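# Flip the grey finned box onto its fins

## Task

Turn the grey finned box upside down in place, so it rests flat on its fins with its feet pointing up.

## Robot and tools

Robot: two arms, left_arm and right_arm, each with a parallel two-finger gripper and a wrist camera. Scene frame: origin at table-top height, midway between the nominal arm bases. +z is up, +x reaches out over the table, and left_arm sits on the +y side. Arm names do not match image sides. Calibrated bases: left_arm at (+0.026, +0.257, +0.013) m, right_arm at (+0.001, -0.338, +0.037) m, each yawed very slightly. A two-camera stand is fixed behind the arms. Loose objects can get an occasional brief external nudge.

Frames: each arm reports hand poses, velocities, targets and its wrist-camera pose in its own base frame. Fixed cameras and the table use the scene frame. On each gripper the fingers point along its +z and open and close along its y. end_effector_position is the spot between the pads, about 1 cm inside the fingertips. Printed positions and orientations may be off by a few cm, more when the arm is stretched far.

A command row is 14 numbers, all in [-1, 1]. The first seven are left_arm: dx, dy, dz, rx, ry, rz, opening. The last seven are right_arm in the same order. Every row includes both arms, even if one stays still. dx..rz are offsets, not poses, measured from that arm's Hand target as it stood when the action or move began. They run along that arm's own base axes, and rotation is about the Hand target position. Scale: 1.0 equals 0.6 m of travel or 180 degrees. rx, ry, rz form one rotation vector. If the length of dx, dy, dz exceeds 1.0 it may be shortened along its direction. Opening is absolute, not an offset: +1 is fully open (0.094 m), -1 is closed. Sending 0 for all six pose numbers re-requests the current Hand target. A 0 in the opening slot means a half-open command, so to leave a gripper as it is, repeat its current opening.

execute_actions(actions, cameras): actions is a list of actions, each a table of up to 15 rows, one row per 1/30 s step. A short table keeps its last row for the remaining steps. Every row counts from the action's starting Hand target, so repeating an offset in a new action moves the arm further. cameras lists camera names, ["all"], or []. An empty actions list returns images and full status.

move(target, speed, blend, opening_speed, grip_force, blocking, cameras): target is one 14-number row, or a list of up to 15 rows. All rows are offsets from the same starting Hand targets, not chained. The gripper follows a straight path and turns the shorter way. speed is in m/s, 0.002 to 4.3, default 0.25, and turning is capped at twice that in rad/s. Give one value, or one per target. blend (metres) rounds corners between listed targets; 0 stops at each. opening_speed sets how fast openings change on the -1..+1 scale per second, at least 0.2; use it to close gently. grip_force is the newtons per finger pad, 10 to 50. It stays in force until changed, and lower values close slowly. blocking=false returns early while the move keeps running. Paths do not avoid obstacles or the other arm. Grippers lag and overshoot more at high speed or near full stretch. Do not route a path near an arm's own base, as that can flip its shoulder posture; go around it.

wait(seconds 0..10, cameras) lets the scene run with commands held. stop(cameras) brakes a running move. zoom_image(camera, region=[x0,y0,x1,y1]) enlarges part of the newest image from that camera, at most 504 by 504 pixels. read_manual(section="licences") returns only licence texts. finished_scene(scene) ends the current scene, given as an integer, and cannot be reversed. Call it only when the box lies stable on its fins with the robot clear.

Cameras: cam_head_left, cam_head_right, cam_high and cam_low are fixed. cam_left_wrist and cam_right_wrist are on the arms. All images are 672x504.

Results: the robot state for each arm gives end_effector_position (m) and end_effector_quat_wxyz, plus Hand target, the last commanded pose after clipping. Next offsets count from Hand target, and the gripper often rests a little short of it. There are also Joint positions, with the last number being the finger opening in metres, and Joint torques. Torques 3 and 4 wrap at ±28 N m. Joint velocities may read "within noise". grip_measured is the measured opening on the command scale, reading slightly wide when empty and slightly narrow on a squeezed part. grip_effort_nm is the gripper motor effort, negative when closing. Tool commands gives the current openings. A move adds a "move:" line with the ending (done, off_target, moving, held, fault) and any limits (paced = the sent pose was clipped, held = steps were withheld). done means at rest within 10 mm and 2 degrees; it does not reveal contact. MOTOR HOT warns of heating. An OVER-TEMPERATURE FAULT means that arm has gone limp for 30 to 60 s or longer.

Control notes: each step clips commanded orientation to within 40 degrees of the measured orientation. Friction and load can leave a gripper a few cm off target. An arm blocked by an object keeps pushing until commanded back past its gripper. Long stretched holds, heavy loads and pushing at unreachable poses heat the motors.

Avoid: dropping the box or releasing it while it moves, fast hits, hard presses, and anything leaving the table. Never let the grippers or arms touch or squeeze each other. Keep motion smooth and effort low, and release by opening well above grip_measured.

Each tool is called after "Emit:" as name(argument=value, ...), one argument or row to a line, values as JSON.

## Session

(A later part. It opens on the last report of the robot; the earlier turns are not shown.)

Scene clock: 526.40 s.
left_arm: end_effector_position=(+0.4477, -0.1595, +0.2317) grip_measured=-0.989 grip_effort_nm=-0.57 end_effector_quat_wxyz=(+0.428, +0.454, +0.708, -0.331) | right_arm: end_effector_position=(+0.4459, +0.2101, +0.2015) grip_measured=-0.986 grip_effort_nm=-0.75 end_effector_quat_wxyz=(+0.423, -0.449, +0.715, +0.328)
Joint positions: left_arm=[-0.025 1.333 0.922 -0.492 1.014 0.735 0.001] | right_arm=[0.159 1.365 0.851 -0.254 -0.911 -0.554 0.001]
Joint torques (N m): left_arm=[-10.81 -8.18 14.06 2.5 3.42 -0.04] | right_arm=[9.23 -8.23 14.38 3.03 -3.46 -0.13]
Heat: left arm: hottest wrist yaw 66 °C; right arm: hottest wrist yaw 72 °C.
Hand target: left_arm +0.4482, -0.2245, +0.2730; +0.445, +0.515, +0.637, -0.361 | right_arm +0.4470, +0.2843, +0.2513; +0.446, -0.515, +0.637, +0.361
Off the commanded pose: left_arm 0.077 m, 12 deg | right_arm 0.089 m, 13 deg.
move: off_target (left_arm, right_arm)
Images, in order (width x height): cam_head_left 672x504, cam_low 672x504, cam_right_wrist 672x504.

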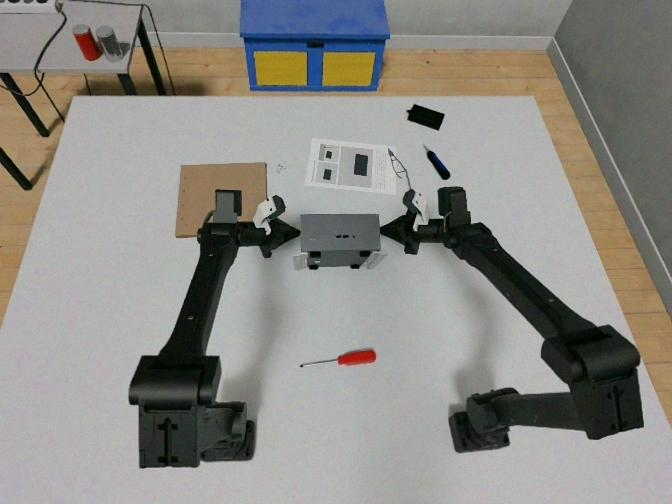

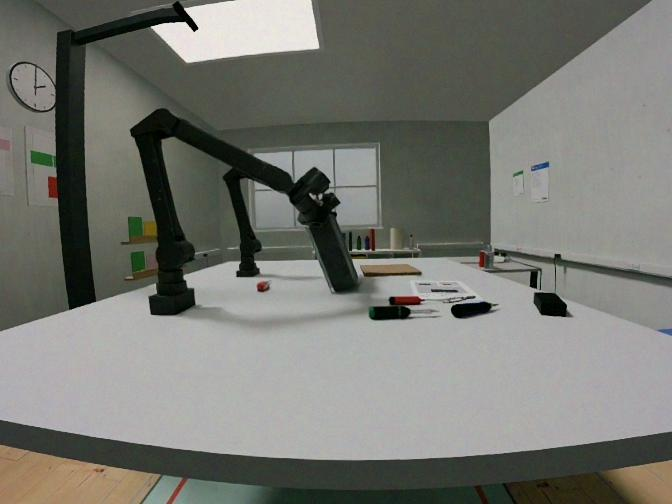

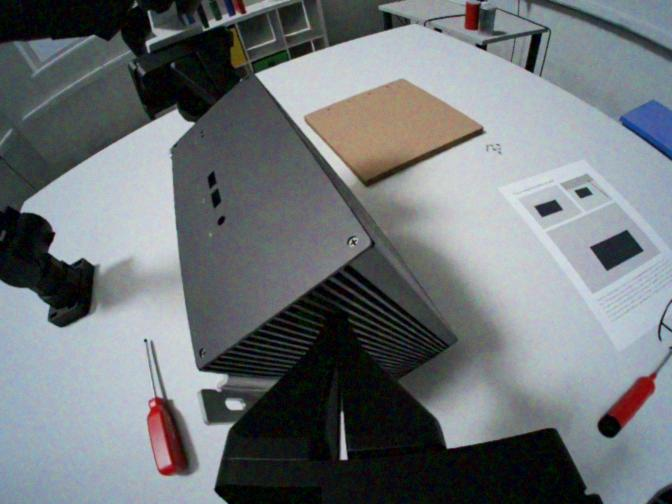

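Emit:
move(
  target=[0.08,0.0,-0.03,0,0,0,-1,0.08,0.0,-0.03,0,0,0,-1],
  speed=0.06,
  cameras=["cam_low","cam_right_wrist","cam_head_left"],
)

Emit:
zoom_image(
  camera="cam_low",
  region=[270, 150, 420, 310],
)

Scene clock: 533.87 s.
left_arm: end_effector_position=(+0.5000, -0.1564, +0.2321) grip_measured=-0.989 grip_effort_nm=-0.57 end_effector_quat_wxyz=(+0.444, +0.461, +0.695, -0.327) | right_arm: end_effector_position=(+0.4986, +0.2104, +0.2026) grip_measured=-0.986 grip_effort_nm=-0.75 end_effector_quat_wxyz=(+0.437, -0.457, +0.701, +0.329)
Joint positions: left_arm=[-0.012 1.466 1.042 -0.454 1.036 0.753 0.001] | right_arm=[0.137 1.501 0.981 -0.235 -0.945 -0.583 0.001]
Joint torques (N m): left_arm=[-10.7 -9.82 12.59 2.09 2.84 -0.04] | right_arm=[9.05 -10.29 12.56 2.69 -2.74 -0.18]
Heat: left arm: hottest wrist yaw 65 °C; right arm: hottest wrist yaw 70 °C.
Hand target: left_arm +0.4962, -0.2244, +0.2550; +0.445, +0.515, +0.637, -0.361 | right_arm +0.4952, +0.2841, +0.2331; +0.446, -0.515, +0.637, +0.361
Off the commanded pose: left_arm 0.072 m, 10 deg | right_arm 0.080 m, 11 deg.
move: off_target (left_arm, right_arm)
Images, in order (width x height): cam_head_left 672x504, cam_low 672x504, cam_right_wrist 672x504.

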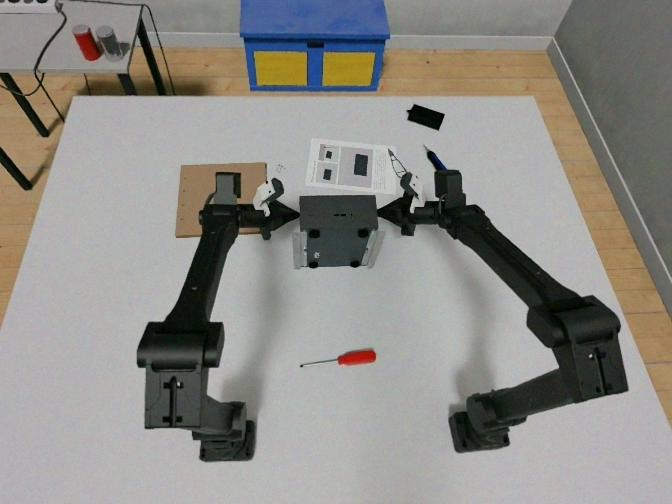

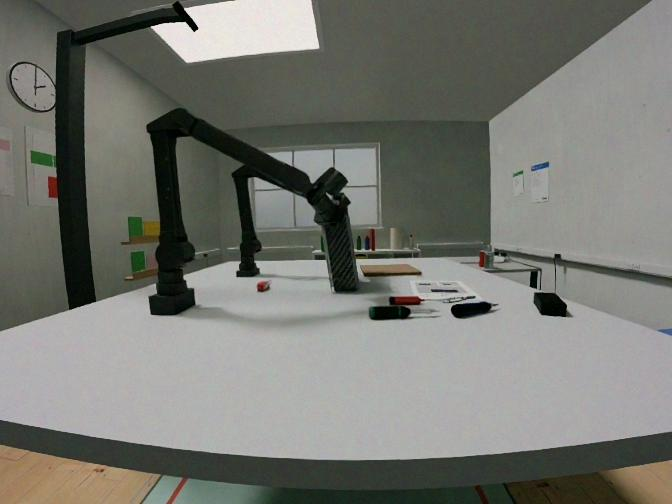

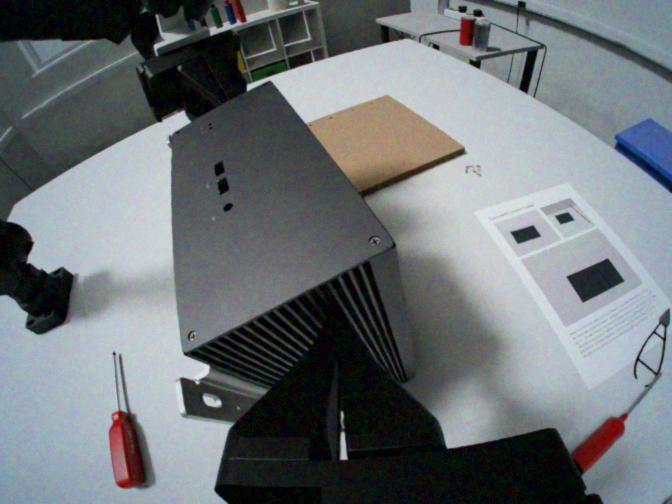

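Scaled by 3.150.

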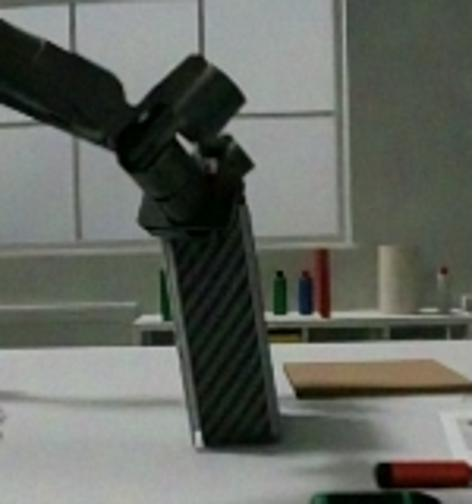

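Emit:
move(
  target=[0.06,0.0,-0.01,0,0,0,-1,0.06,0.0,-0.01,0,0,0,-1],
  speed=0.05,
  cameras=["cam_low","cam_head_left"],
)

Emit:
zoom_image(
  camera="cam_low",
  region=[270, 150, 420, 310],
)

Scene clock: 549.27 s.
left_arm: end_effector_position=(+0.5322, -0.1489, +0.2276) grip_measured=-0.989 grip_effort_nm=-0.57 end_effector_quat_wxyz=(+0.448, +0.459, +0.693, -0.328) | right_arm: end_effector_position=(+0.5341, +0.2163, +0.2033) grip_measured=-0.986 grip_effort_nm=-0.75 end_effector_quat_wxyz=(+0.443, -0.465, +0.690, +0.335)
Joint positions: left_arm=[0.005 1.551 1.122 -0.454 1.052 0.765 0.001] | right_arm=[0.133 1.595 1.083 -0.235 -0.972 -0.599 0.001]
Joint torques (N m): left_arm=[-11.58 -10.99 13.34 1.69 2.47 -0.02] | right_arm=[7.88 -10.29 12.36 2.1 -2.08 -0.15]
Heat: left arm: hottest wrist yaw 60 °C; right arm: hottest wrist yaw 63 °C.
Hand target: left_arm +0.5322, -0.2244, +0.2491; +0.445, +0.515, +0.637, -0.361 | right_arm +0.5312, +0.2841, +0.2273; +0.446, -0.515, +0.637, +0.361
Off the commanded pose: left_arm 0.079 m, 10 deg | right_arm 0.072 m, 9 deg.
move: off_target (left_arm, right_arm)
Images, in order (width x height): cam_head_left 672x504, cam_low 672x504.

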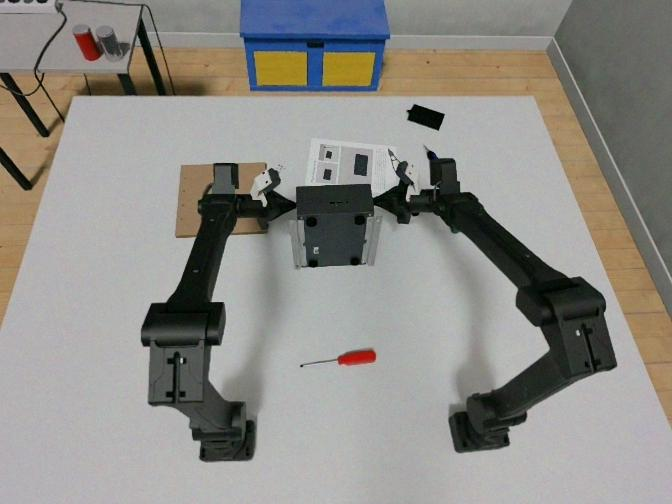

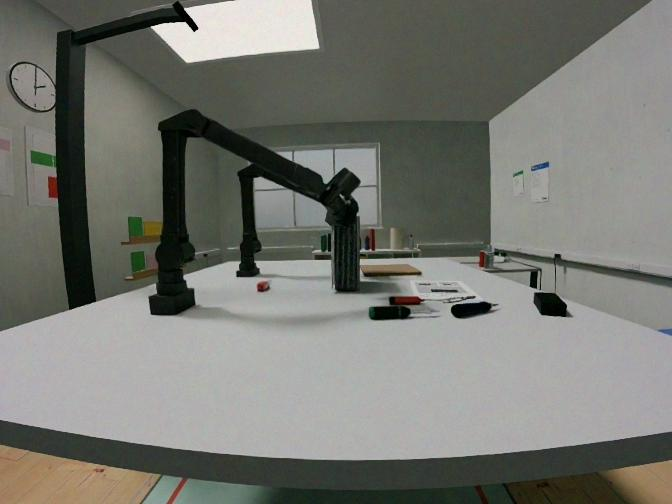

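Scaled by 3.150.

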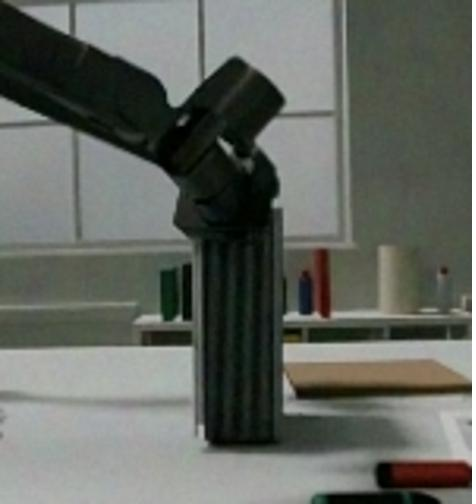

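Emit:
move(
  target=[-0.2,0.0,0.09,0,0,0,-1,-0.2,0.0,0.09,0,0,0,-1],
  speed=0.06,
  cameras=["cam_low","cam_head_left"],
)

Emit:
zoom_image(
  camera="cam_low",
  region=[270, 150, 420, 310],
)

Scene clock: 560.70 s.
left_arm: end_effector_position=(+0.4016, -0.2259, +0.2862) grip_measured=-0.989 grip_effort_nm=-0.57 end_effector_quat_wxyz=(+0.430, +0.516, +0.642, -0.371) | right_arm: end_effector_position=(+0.3967, +0.2779, +0.2585) grip_measured=-0.986 grip_effort_nm=-0.75 end_effector_quat_wxyz=(+0.426, -0.511, +0.649, +0.368)
Joint positions: left_arm=[-0.174 1.236 0.95 -0.542 1.067 0.727 0.001] | right_arm=[0.315 1.266 0.882 -0.297 -0.95 -0.538 0.001]
Joint torques (N m): left_arm=[-0.21 -7.65 11.52 2.18 0.43 -0.35] | right_arm=[0.03 -7.53 11.79 2.41 -0.26 0.02]
Heat: left arm: hottest wrist yaw 57 °C; right arm: hottest wrist yaw 59 °C.
Hand target: left_arm +0.4122, -0.2243, +0.3029; +0.445, +0.515, +0.637, -0.361 | right_arm +0.4111, +0.2841, +0.2812; +0.446, -0.515, +0.637, +0.361
Off the commanded pose: left_arm 0.020 m, 2 deg | right_arm 0.028 m, 3 deg.
move: off_target (left_arm, right_arm)
Images, in order (width x height): cam_head_left 672x504, cam_low 672x504.

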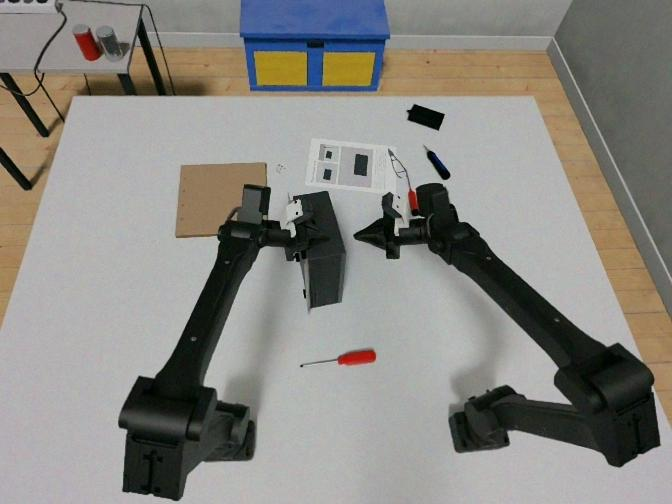

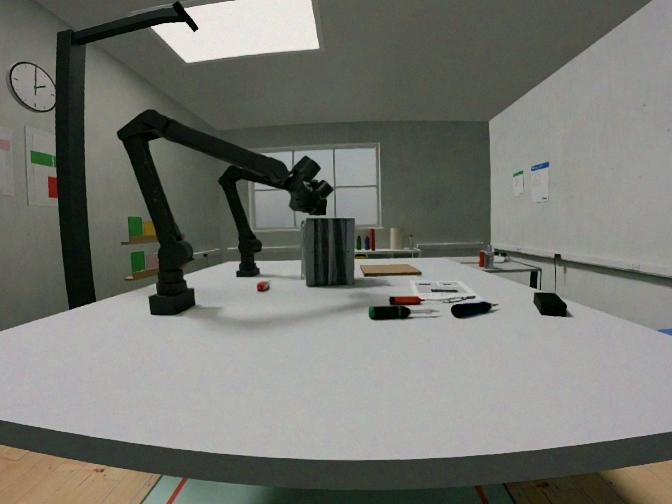

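Scaled by 3.150.

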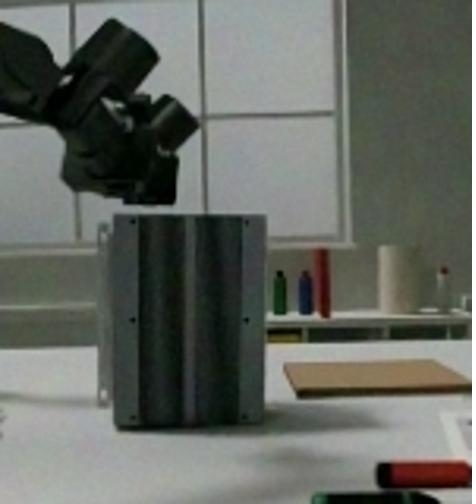

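Emit:
move(
  target=[
    [0,0,0.08,0,0,0,-1,0.0,-0.12,0.0,0,0,0,-1],
    [0,0.2,0.12,0,0,0,-1,0.03,-0.14,-0.2,0,0,0,-1],
    [0,0.2,0.12,0,0,0,-1,0.05,-0.14,-0.43,0,0,0,-1],
  ],
  speed=0.15,
  blend=0.02,
  cameras=["all"],
)

Emit:
zoom_image(
  camera="cam_head_left",
  region=[220, 170, 480, 340],
)

Emit:
zoom_image(
  camera="cam_high",
  region=[220, 120, 440, 320],
)

Scene clock: 606.73 s.
left_arm: end_effector_position=(+0.4000, -0.1090, +0.3648) grip_measured=-0.989 grip_effort_nm=-0.57 end_effector_quat_wxyz=(+0.438, +0.510, +0.641, -0.371) | right_arm: end_effector_position=(+0.4374, +0.2059, +0.0244) grip_measured=-0.986 grip_effort_nm=-0.75 end_effector_quat_wxyz=(+0.442, -0.521, +0.634, +0.362)
Joint positions: left_arm=[0.14 1.281 1.24 -1.375 1.219 1.377 0.001] | right_arm=[0.114 1.826 0.74 0.204 -1.105 -0.828 0.001]
Joint torques (N m): left_arm=[-0.09 -6.12 12.3 0.44 0.67 -0.07] | right_arm=[-2.32 -11.4 4.37 2.07 -0.73 0.09]
Heat: left arm: hottest elbow 50 °C; right arm: hottest elbow 52 °C.
Hand target: left_arm +0.4122, -0.1043, +0.3749; +0.445, +0.515, +0.637, -0.361 | right_arm +0.4412, +0.2001, +0.0232; +0.446, -0.515, +0.637, +0.361
Off the commanded pose: left_arm 0.017 m, 2 deg | right_arm 0.007 m, 1 deg.
move: off_target (left_arm)

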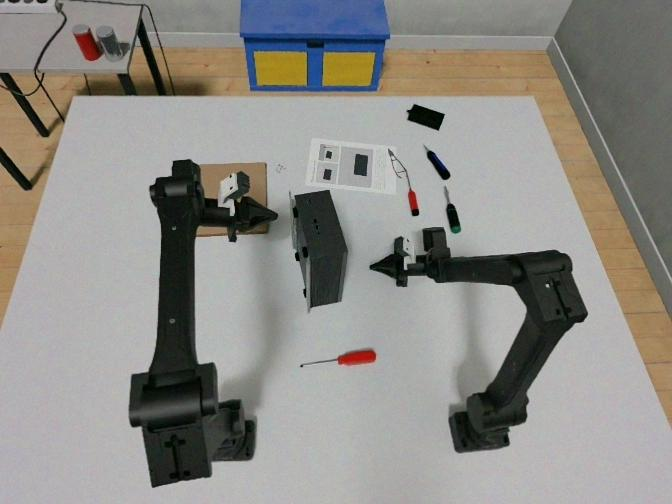

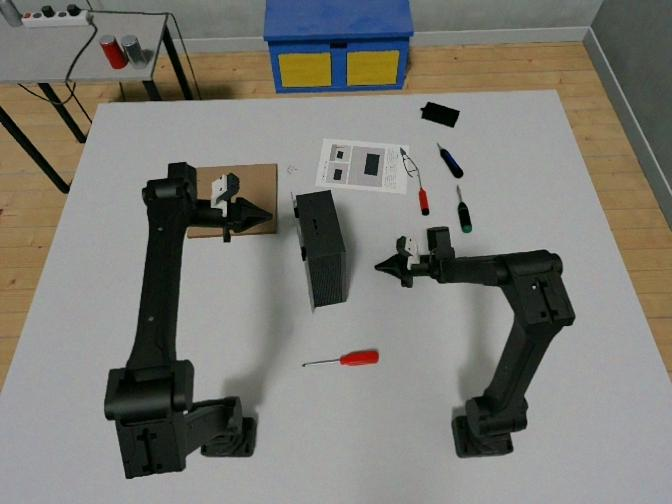

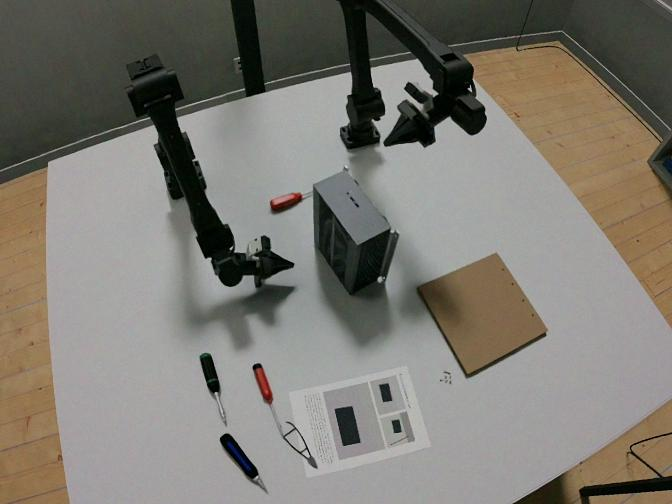

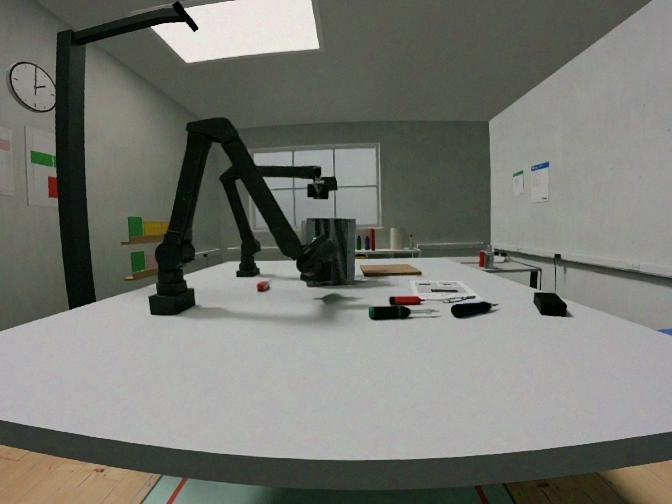

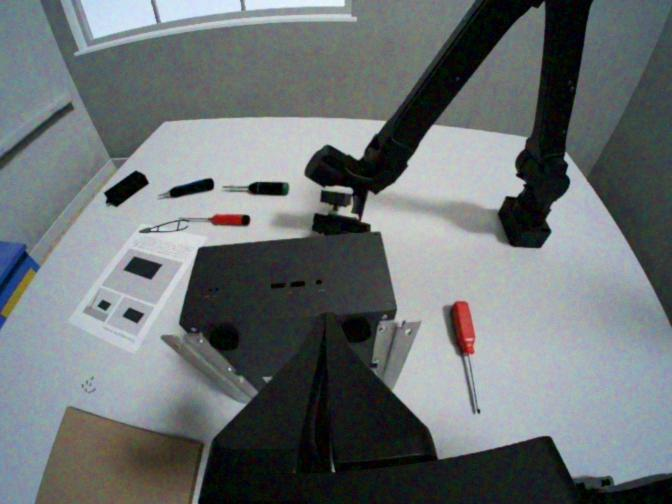

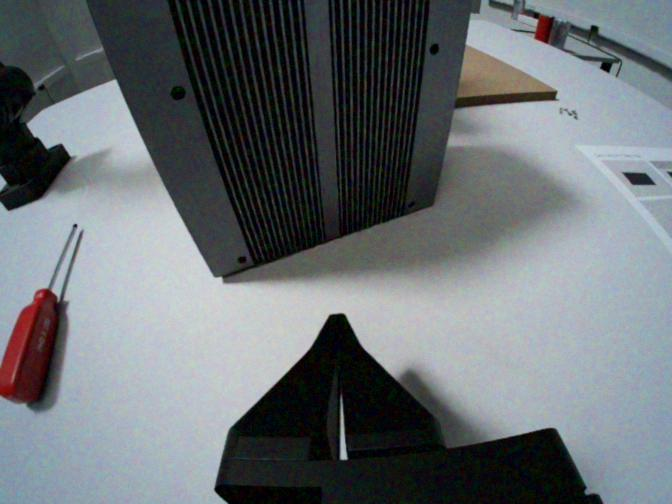

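Scaled by 1.938.

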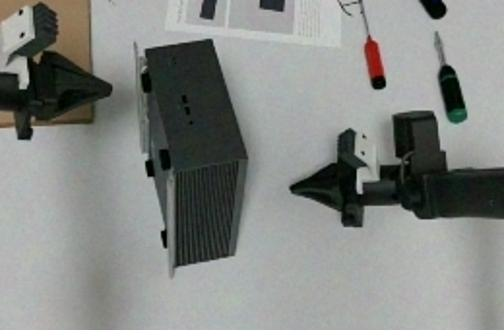

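Scaled by 2.291.

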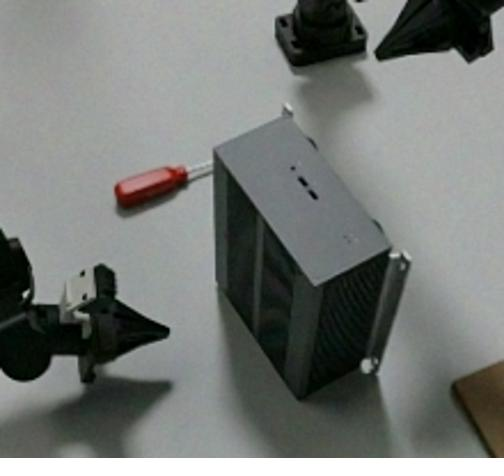

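Emit:
move(
  target=[
    [0,0.02,0,0,0,0,-1,0.033,0.12,-0.02,0,0,0,-1],
    [0,0.02,0,0,0,0,-1,0.033,0.25,-0.02,0,0,0,-1],
  ],
  speed=0.06,
  cameras=["cam_head_left","cam_right_wrist","cam_low"],
)

Scene clock: 633.03 s.
left_arm: end_effector_position=(+0.3999, -0.0980, +0.3651) grip_measured=-0.989 grip_effort_nm=-0.57 end_effector_quat_wxyz=(+0.438, +0.512, +0.640, -0.369) | right_arm: end_effector_position=(+0.4651, +0.3085, +0.0006) grip_measured=-0.986 grip_effort_nm=-0.75 end_effector_quat_wxyz=(+0.440, -0.490, +0.669, +0.344)
Joint positions: left_arm=[0.169 1.301 1.262 -1.459 1.219 1.466 0.001] | right_arm=[0.35 1.959 0.818 0.536 -0.85 -0.447 0.001]
Joint torques (N m): left_arm=[-0.03 -6.24 12.19 0.31 0.84 -0.06] | right_arm=[4.78 -12.75 7.38 2.56 -0.98 0.02]
Heat: left arm: hottest elbow 53 °C; right arm: hottest elbow 45 °C.
Hand target: left_arm +0.4122, -0.0923, +0.3750; +0.445, +0.515, +0.637, -0.361 | right_arm +0.4610, +0.3501, +0.0114; +0.446, -0.515, +0.637, +0.361
Off the commanded pose: left_arm 0.017 m, 1 deg | right_arm 0.043 m, 5 deg.
move: off_target (left_arm, right_arm)
Images, in order (width x height): cam_head_left 672x504, cam_low 672x504, cam_right_wrist 672x504.

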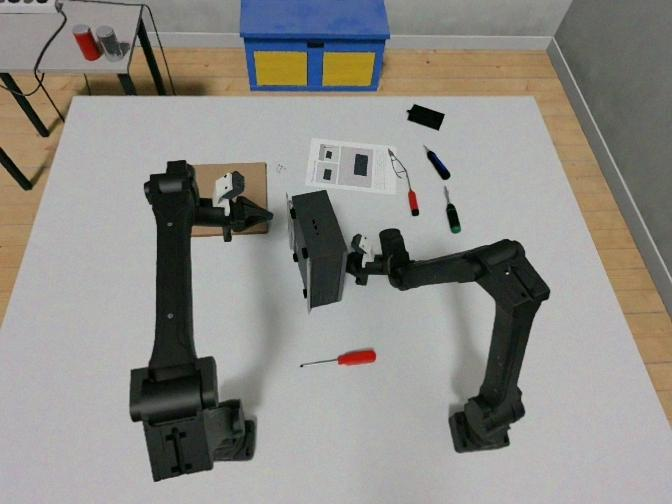

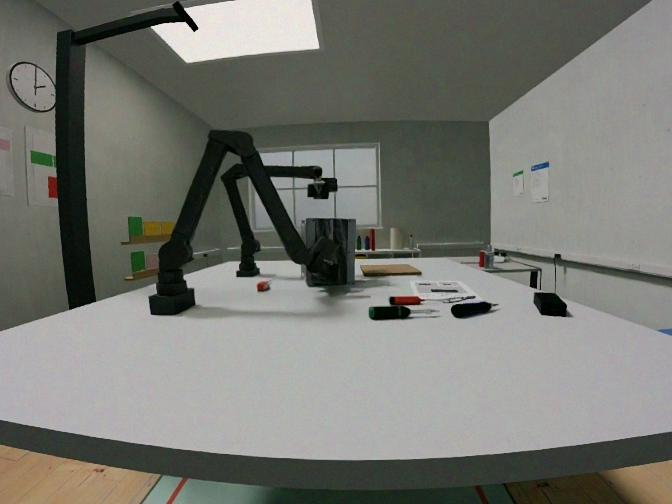

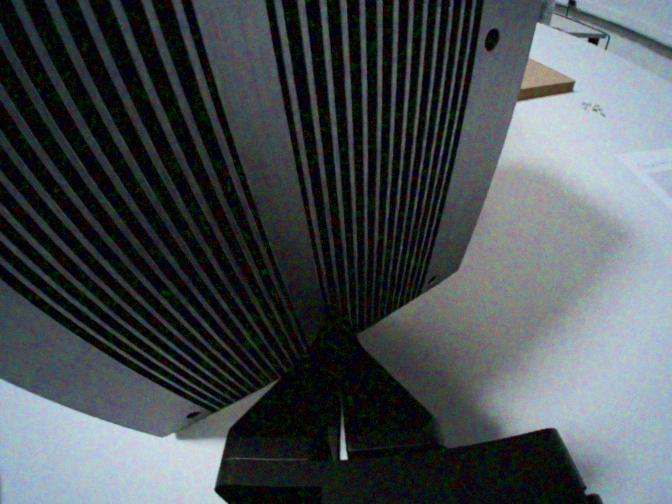

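Emit:
move(
  target=[0,0.02,0,0,0,0,-1,0.0,0.16,0.01,0,0,0,-1],
  speed=0.05,
  cameras=["cam_head_left","cam_right_wrist","cam_low"],
)

Scene clock: 639.20 s.
left_arm: end_effector_position=(+0.4000, -0.0865, +0.3656) grip_measured=-0.989 grip_effort_nm=-0.57 end_effector_quat_wxyz=(+0.437, +0.512, +0.640, -0.370) | right_arm: end_effector_position=(+0.4749, +0.3993, +0.0068) grip_measured=-0.986 grip_effort_nm=-0.74 end_effector_quat_wxyz=(+0.444, -0.491, +0.668, +0.340)
Joint positions: left_arm=[0.199 1.323 1.284 -1.543 1.219 1.555 0.001] | right_arm=[0.518 2.015 0.946 0.557 -0.701 -0.329 0.001]
Joint torques (N m): left_arm=[0.09 -6.36 12 0.24 0.87 -0.09] | right_arm=[5.07 -14.04 8.21 2.48 -0.83 0.08]
Heat: left arm: hottest elbow 53 °C; right arm: hottest elbow 44 °C.
Hand target: left_arm +0.4122, -0.0804, +0.3749; +0.445, +0.515, +0.637, -0.362 | right_arm +0.4609, +0.4462, +0.0173; +0.446, -0.515, +0.637, +0.361
Off the commanded pose: left_arm 0.017 m, 1 deg | right_arm 0.050 m, 5 deg.
move: off_target (left_arm, right_arm)
Images, in order (width x height): cam_head_left 672x504, cam_low 672x504, cam_right_wrist 672x504.

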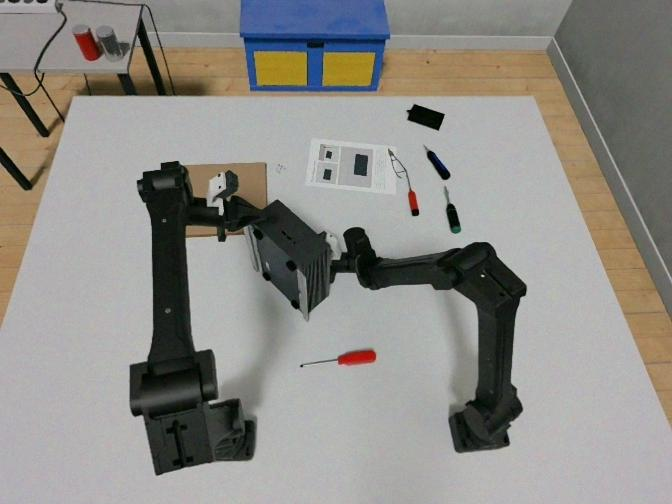

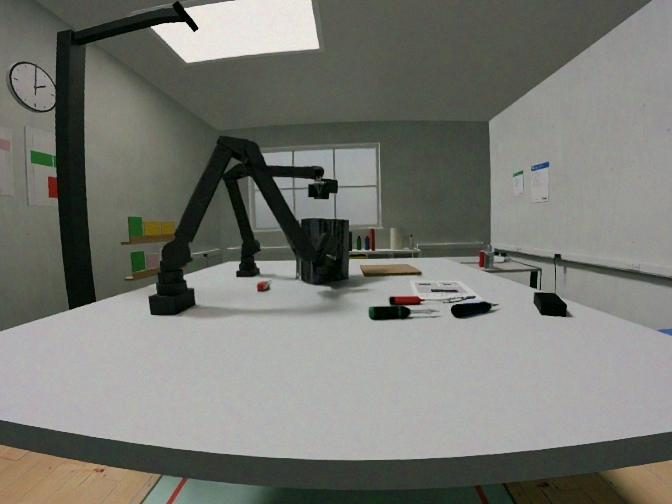

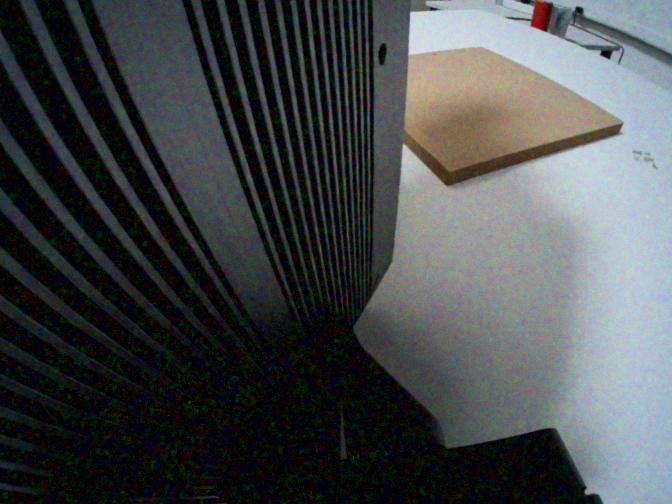

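Emit:
move(
  target=[
    [-0.203,0.083,0,0,0,0.1,-1,0,0,0,0,0,0,-1],
    [-0.21,0.017,-0.55,0,0,0.1,-1,0,0,0,0,0,0,-1],
  ],
  speed=0.2,
  blend=0.02,
  cameras=["cam_head_left","cam_head_right","cam_left_wrist","cam_high"],
)

Emit:
zoom_image(
  camera="cam_head_left",
  region=[200, 170, 400, 340],
)

Scene clock: 678.97 s.
left_arm: end_effector_position=(+0.2886, -0.0666, +0.0501) grip_measured=-0.989 grip_effort_nm=-0.57 end_effector_quat_wxyz=(+0.503, +0.413, +0.706, -0.280) | right_arm: end_effector_position=(+0.4749, +0.3993, +0.0068) grip_measured=-0.986 grip_effort_nm=-0.74 end_effector_quat_wxyz=(+0.444, -0.491, +0.668, +0.340)
Joint positions: left_arm=[0.35 1.366 0.267 -0.001 1.182 1.09 0.001] | right_arm=[0.518 2.015 0.946 0.557 -0.701 -0.329 0.001]
Joint torques (N m): left_arm=[-1.55 -2.49 4.26 1.77 0.55 -0.31] | right_arm=[4.89 -13.92 8.17 2.44 -0.85 0.02]
Heat: left arm: hottest elbow 53 °C; right arm: hottest elbow 41 °C.
Hand target: left_arm +0.2863, -0.0701, +0.0450; +0.497, +0.409, +0.709, -0.287 | right_arm +0.4609, +0.4462, +0.0173; +0.446, -0.515, +0.637, +0.361
Off the commanded pose: left_arm 0.007 m, 1 deg | right_arm 0.050 m, 5 deg.
move: off_target (right_arm)
Images, in order (width x height): cam_head_left 672x504, cam_head_right 672x504, cam_high 672x504, cam_left_wrist 672x504.

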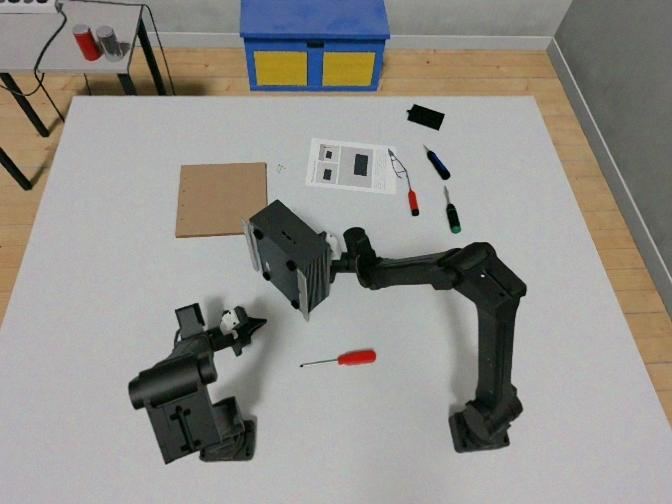

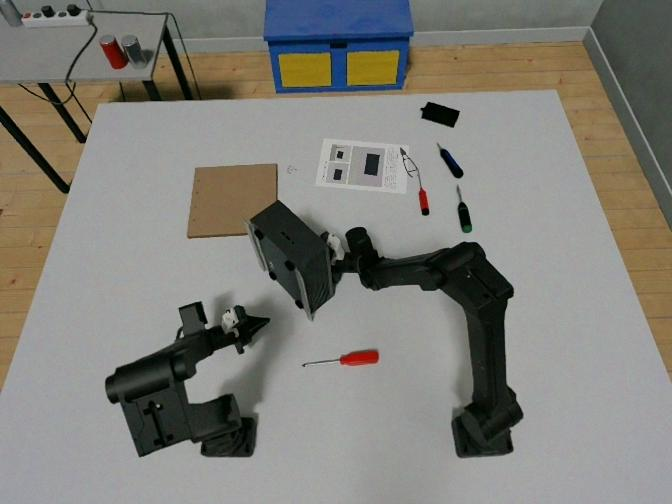

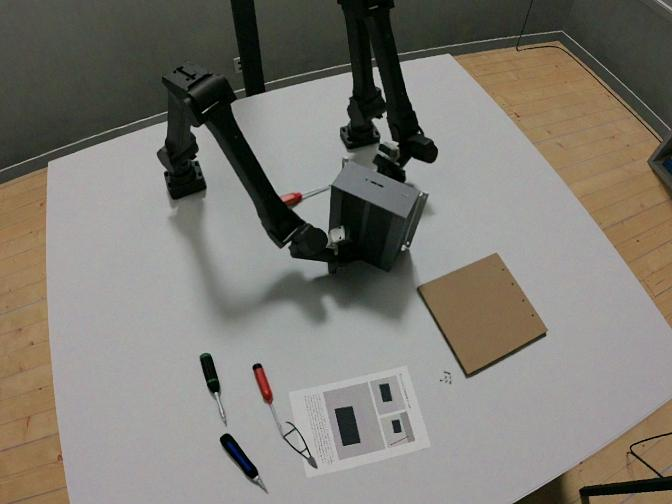

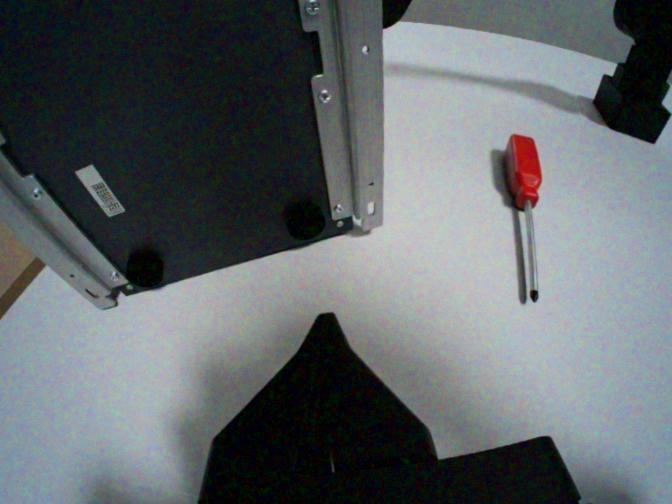

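Scaled by 2.520.

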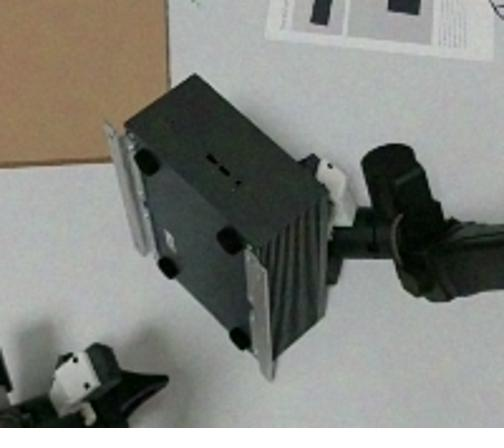

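Emit:
move(
  target=[
    [0.067,-0.092,0,0,0,0,-1,0,0,0,0,0,0,-1],
    [0.17,-0.28,0,0,0,0,-1,0,0,0,0,0,0,-1],
  ],
  speed=0.07,
  blend=0.02,
  cameras=["cam_head_left","cam_head_right","cam_left_wrist","cam_right_wrist"],
)

Emit:
zoom_image(
  camera="cam_head_left",
  region=[200, 170, 400, 340],
)

Scene clock: 708.33 s.
left_arm: end_effector_position=(+0.3422, -0.2082, +0.0350) grip_measured=-0.989 grip_effort_nm=-0.57 end_effector_quat_wxyz=(+0.478, +0.407, +0.725, -0.284) | right_arm: end_effector_position=(+0.5034, +0.4104, +0.0292) grip_measured=-0.986 grip_effort_nm=-0.74 end_effector_quat_wxyz=(+0.483, -0.505, +0.641, +0.318)
Joint positions: left_arm=[-0.255 1.606 0.31 0.765 0.718 0.344 0.001] | right_arm=[0.514 2.021 1.013 0.567 -0.686 -0.377 0.001]
Joint torques (N m): left_arm=[-4.72 -2.61 12.6 2.43 -0.54 -0.61] | right_arm=[4.89 -14.8 4.19 1.51 -1.46 0.51]
Heat: left arm: hottest elbow 45 °C; right arm: hottest elbow 40 °C.
Hand target: left_arm +0.3881, -0.2382, +0.0450; +0.497, +0.409, +0.709, -0.287 | right_arm +0.4609, +0.4463, +0.0174; +0.446, -0.515, +0.637, +0.361
Off the commanded pose: left_arm 0.056 m, 3 deg | right_arm 0.057 m, 7 deg.
move: off_target (left_arm, right_arm)
Images, in order (width x height): cam_head_left 672x504, cam_head_right 672x504, cam_left_wrist 672x504, cam_right_wrist 672x504.

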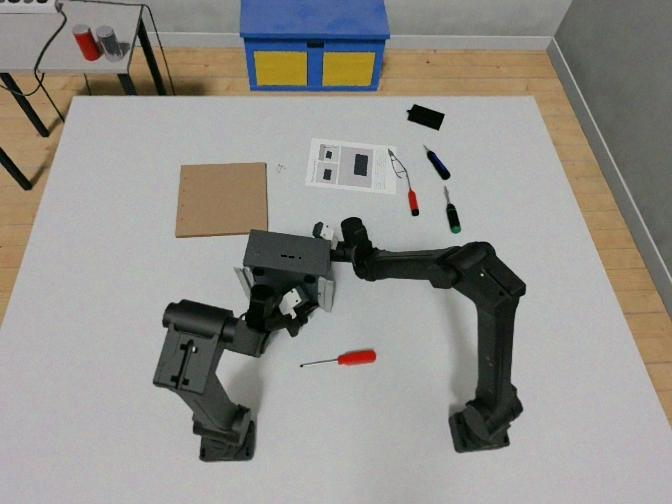

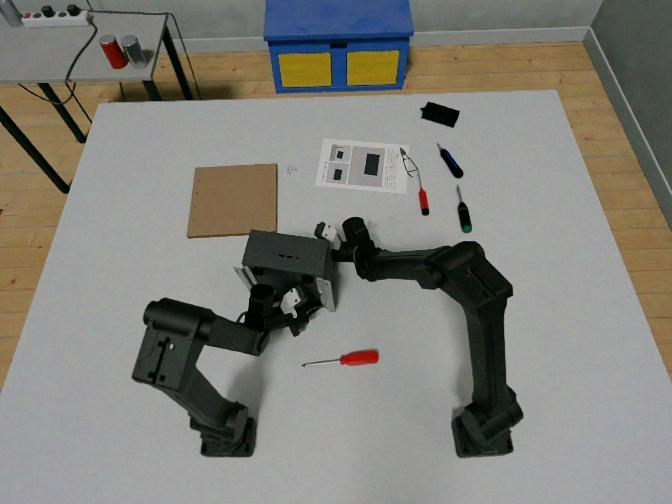

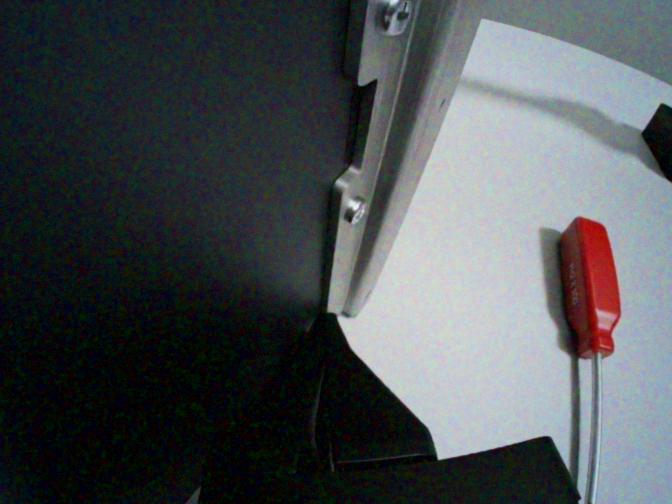

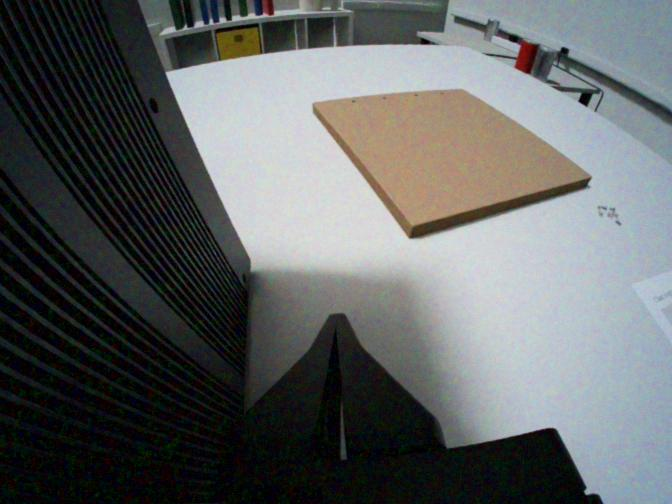

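Scaled by 2.520.

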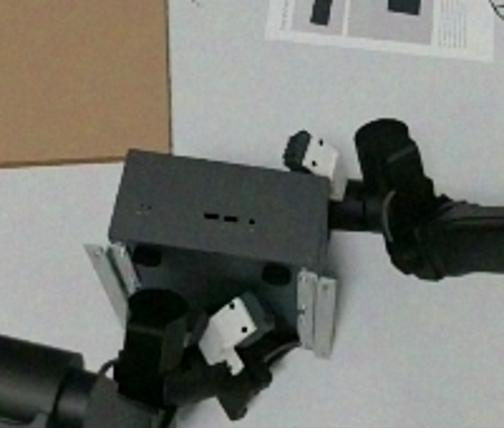

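Emit:
move(
  target=[
    [-0.133,0.167,0.05,0,0,0,-1,-0.02,-0.3,0,0,0,0,-1],
    [-0.247,0.363,0.092,0,0,0.083,-1,-0.02,-0.42,0,0,0,0,-1],
    [-0.088,0.43,-0.008,0,0,0.083,-1,-0.12,-0.46,0.1,0,0,0,-1],
  ],
  speed=0.15,
  blend=0.02,
  cameras=["cam_head_left","cam_left_wrist","cam_right_wrist"],
)

Emit:
zoom_image(
  camera="cam_head_left",
  region=[200, 170, 400, 340],
)

Scene clock: 736.80 s.
left_arm: end_effector_position=(+0.3273, +0.0182, +0.0408) grip_measured=-0.989 grip_effort_nm=-0.57 end_effector_quat_wxyz=(+0.530, +0.313, +0.757, -0.220) | right_arm: end_effector_position=(+0.3861, +0.1755, +0.0731) grip_measured=-0.986 grip_effort_nm=-0.75 end_effector_quat_wxyz=(+0.440, -0.516, +0.637, +0.365)
Joint positions: left_arm=[0.565 1.489 0.332 0.128 1.16 0.988 0.001] | right_arm=[0.045 1.585 0.625 -0.034 -1.146 -0.939 0.001]
Joint torques (N m): left_arm=[-1.73 -3.9 5.76 1.88 0.51 -0.37] | right_arm=[-1.55 -10.11 5.14 1.05 -0.81 -0.11]
Heat: left arm: hottest elbow 47 °C; right arm: hottest elbow 39 °C.
Hand target: left_arm +0.3354, +0.0198, +0.0402; +0.530, +0.314, +0.757, -0.220 | right_arm +0.3890, +0.1701, +0.0774; +0.446, -0.515, +0.637, +0.361
Off the commanded pose: left_arm 0.008 m, 0 deg | right_arm 0.007 m, 1 deg.
move: done
Images, in order (width x height): cam_head_left 672x504, cam_left_wrist 672x504, cam_right_wrist 672x504.

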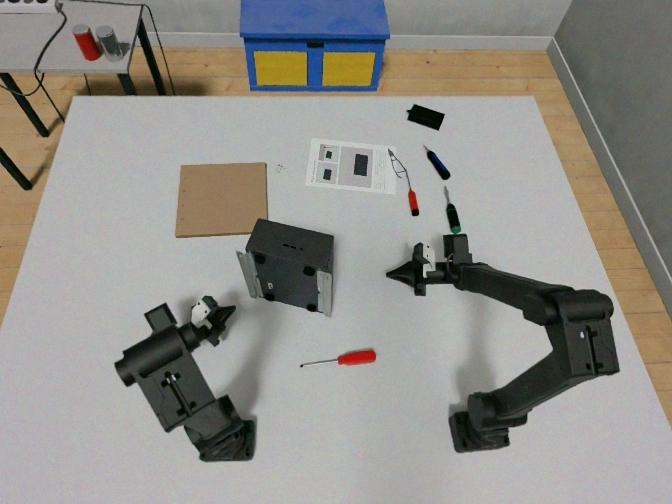

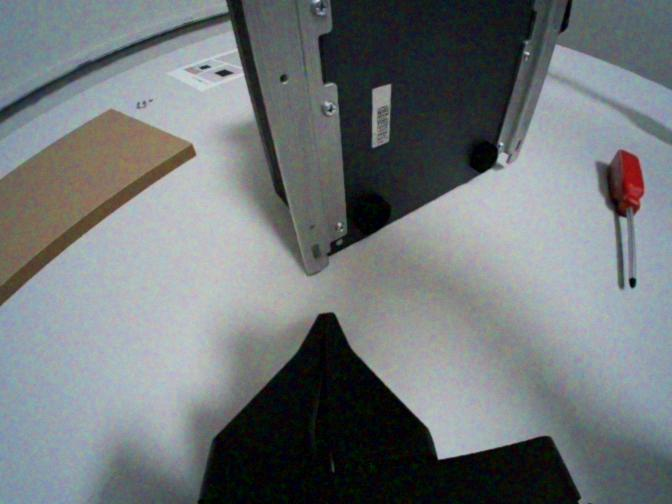

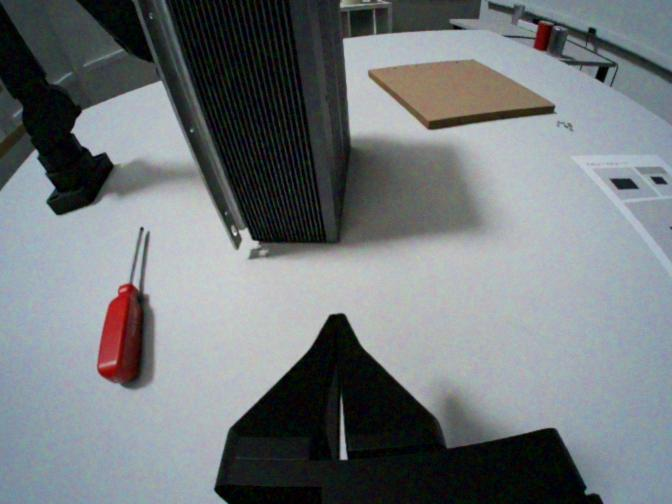

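Scaled by 2.520.

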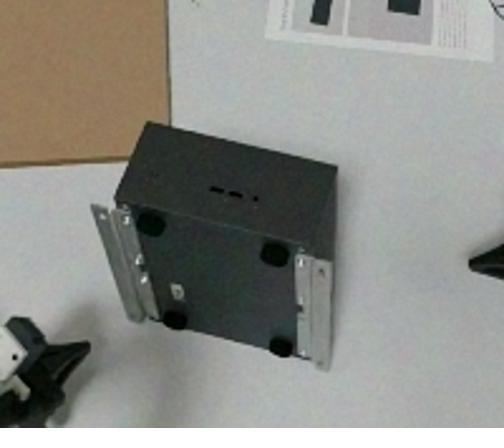

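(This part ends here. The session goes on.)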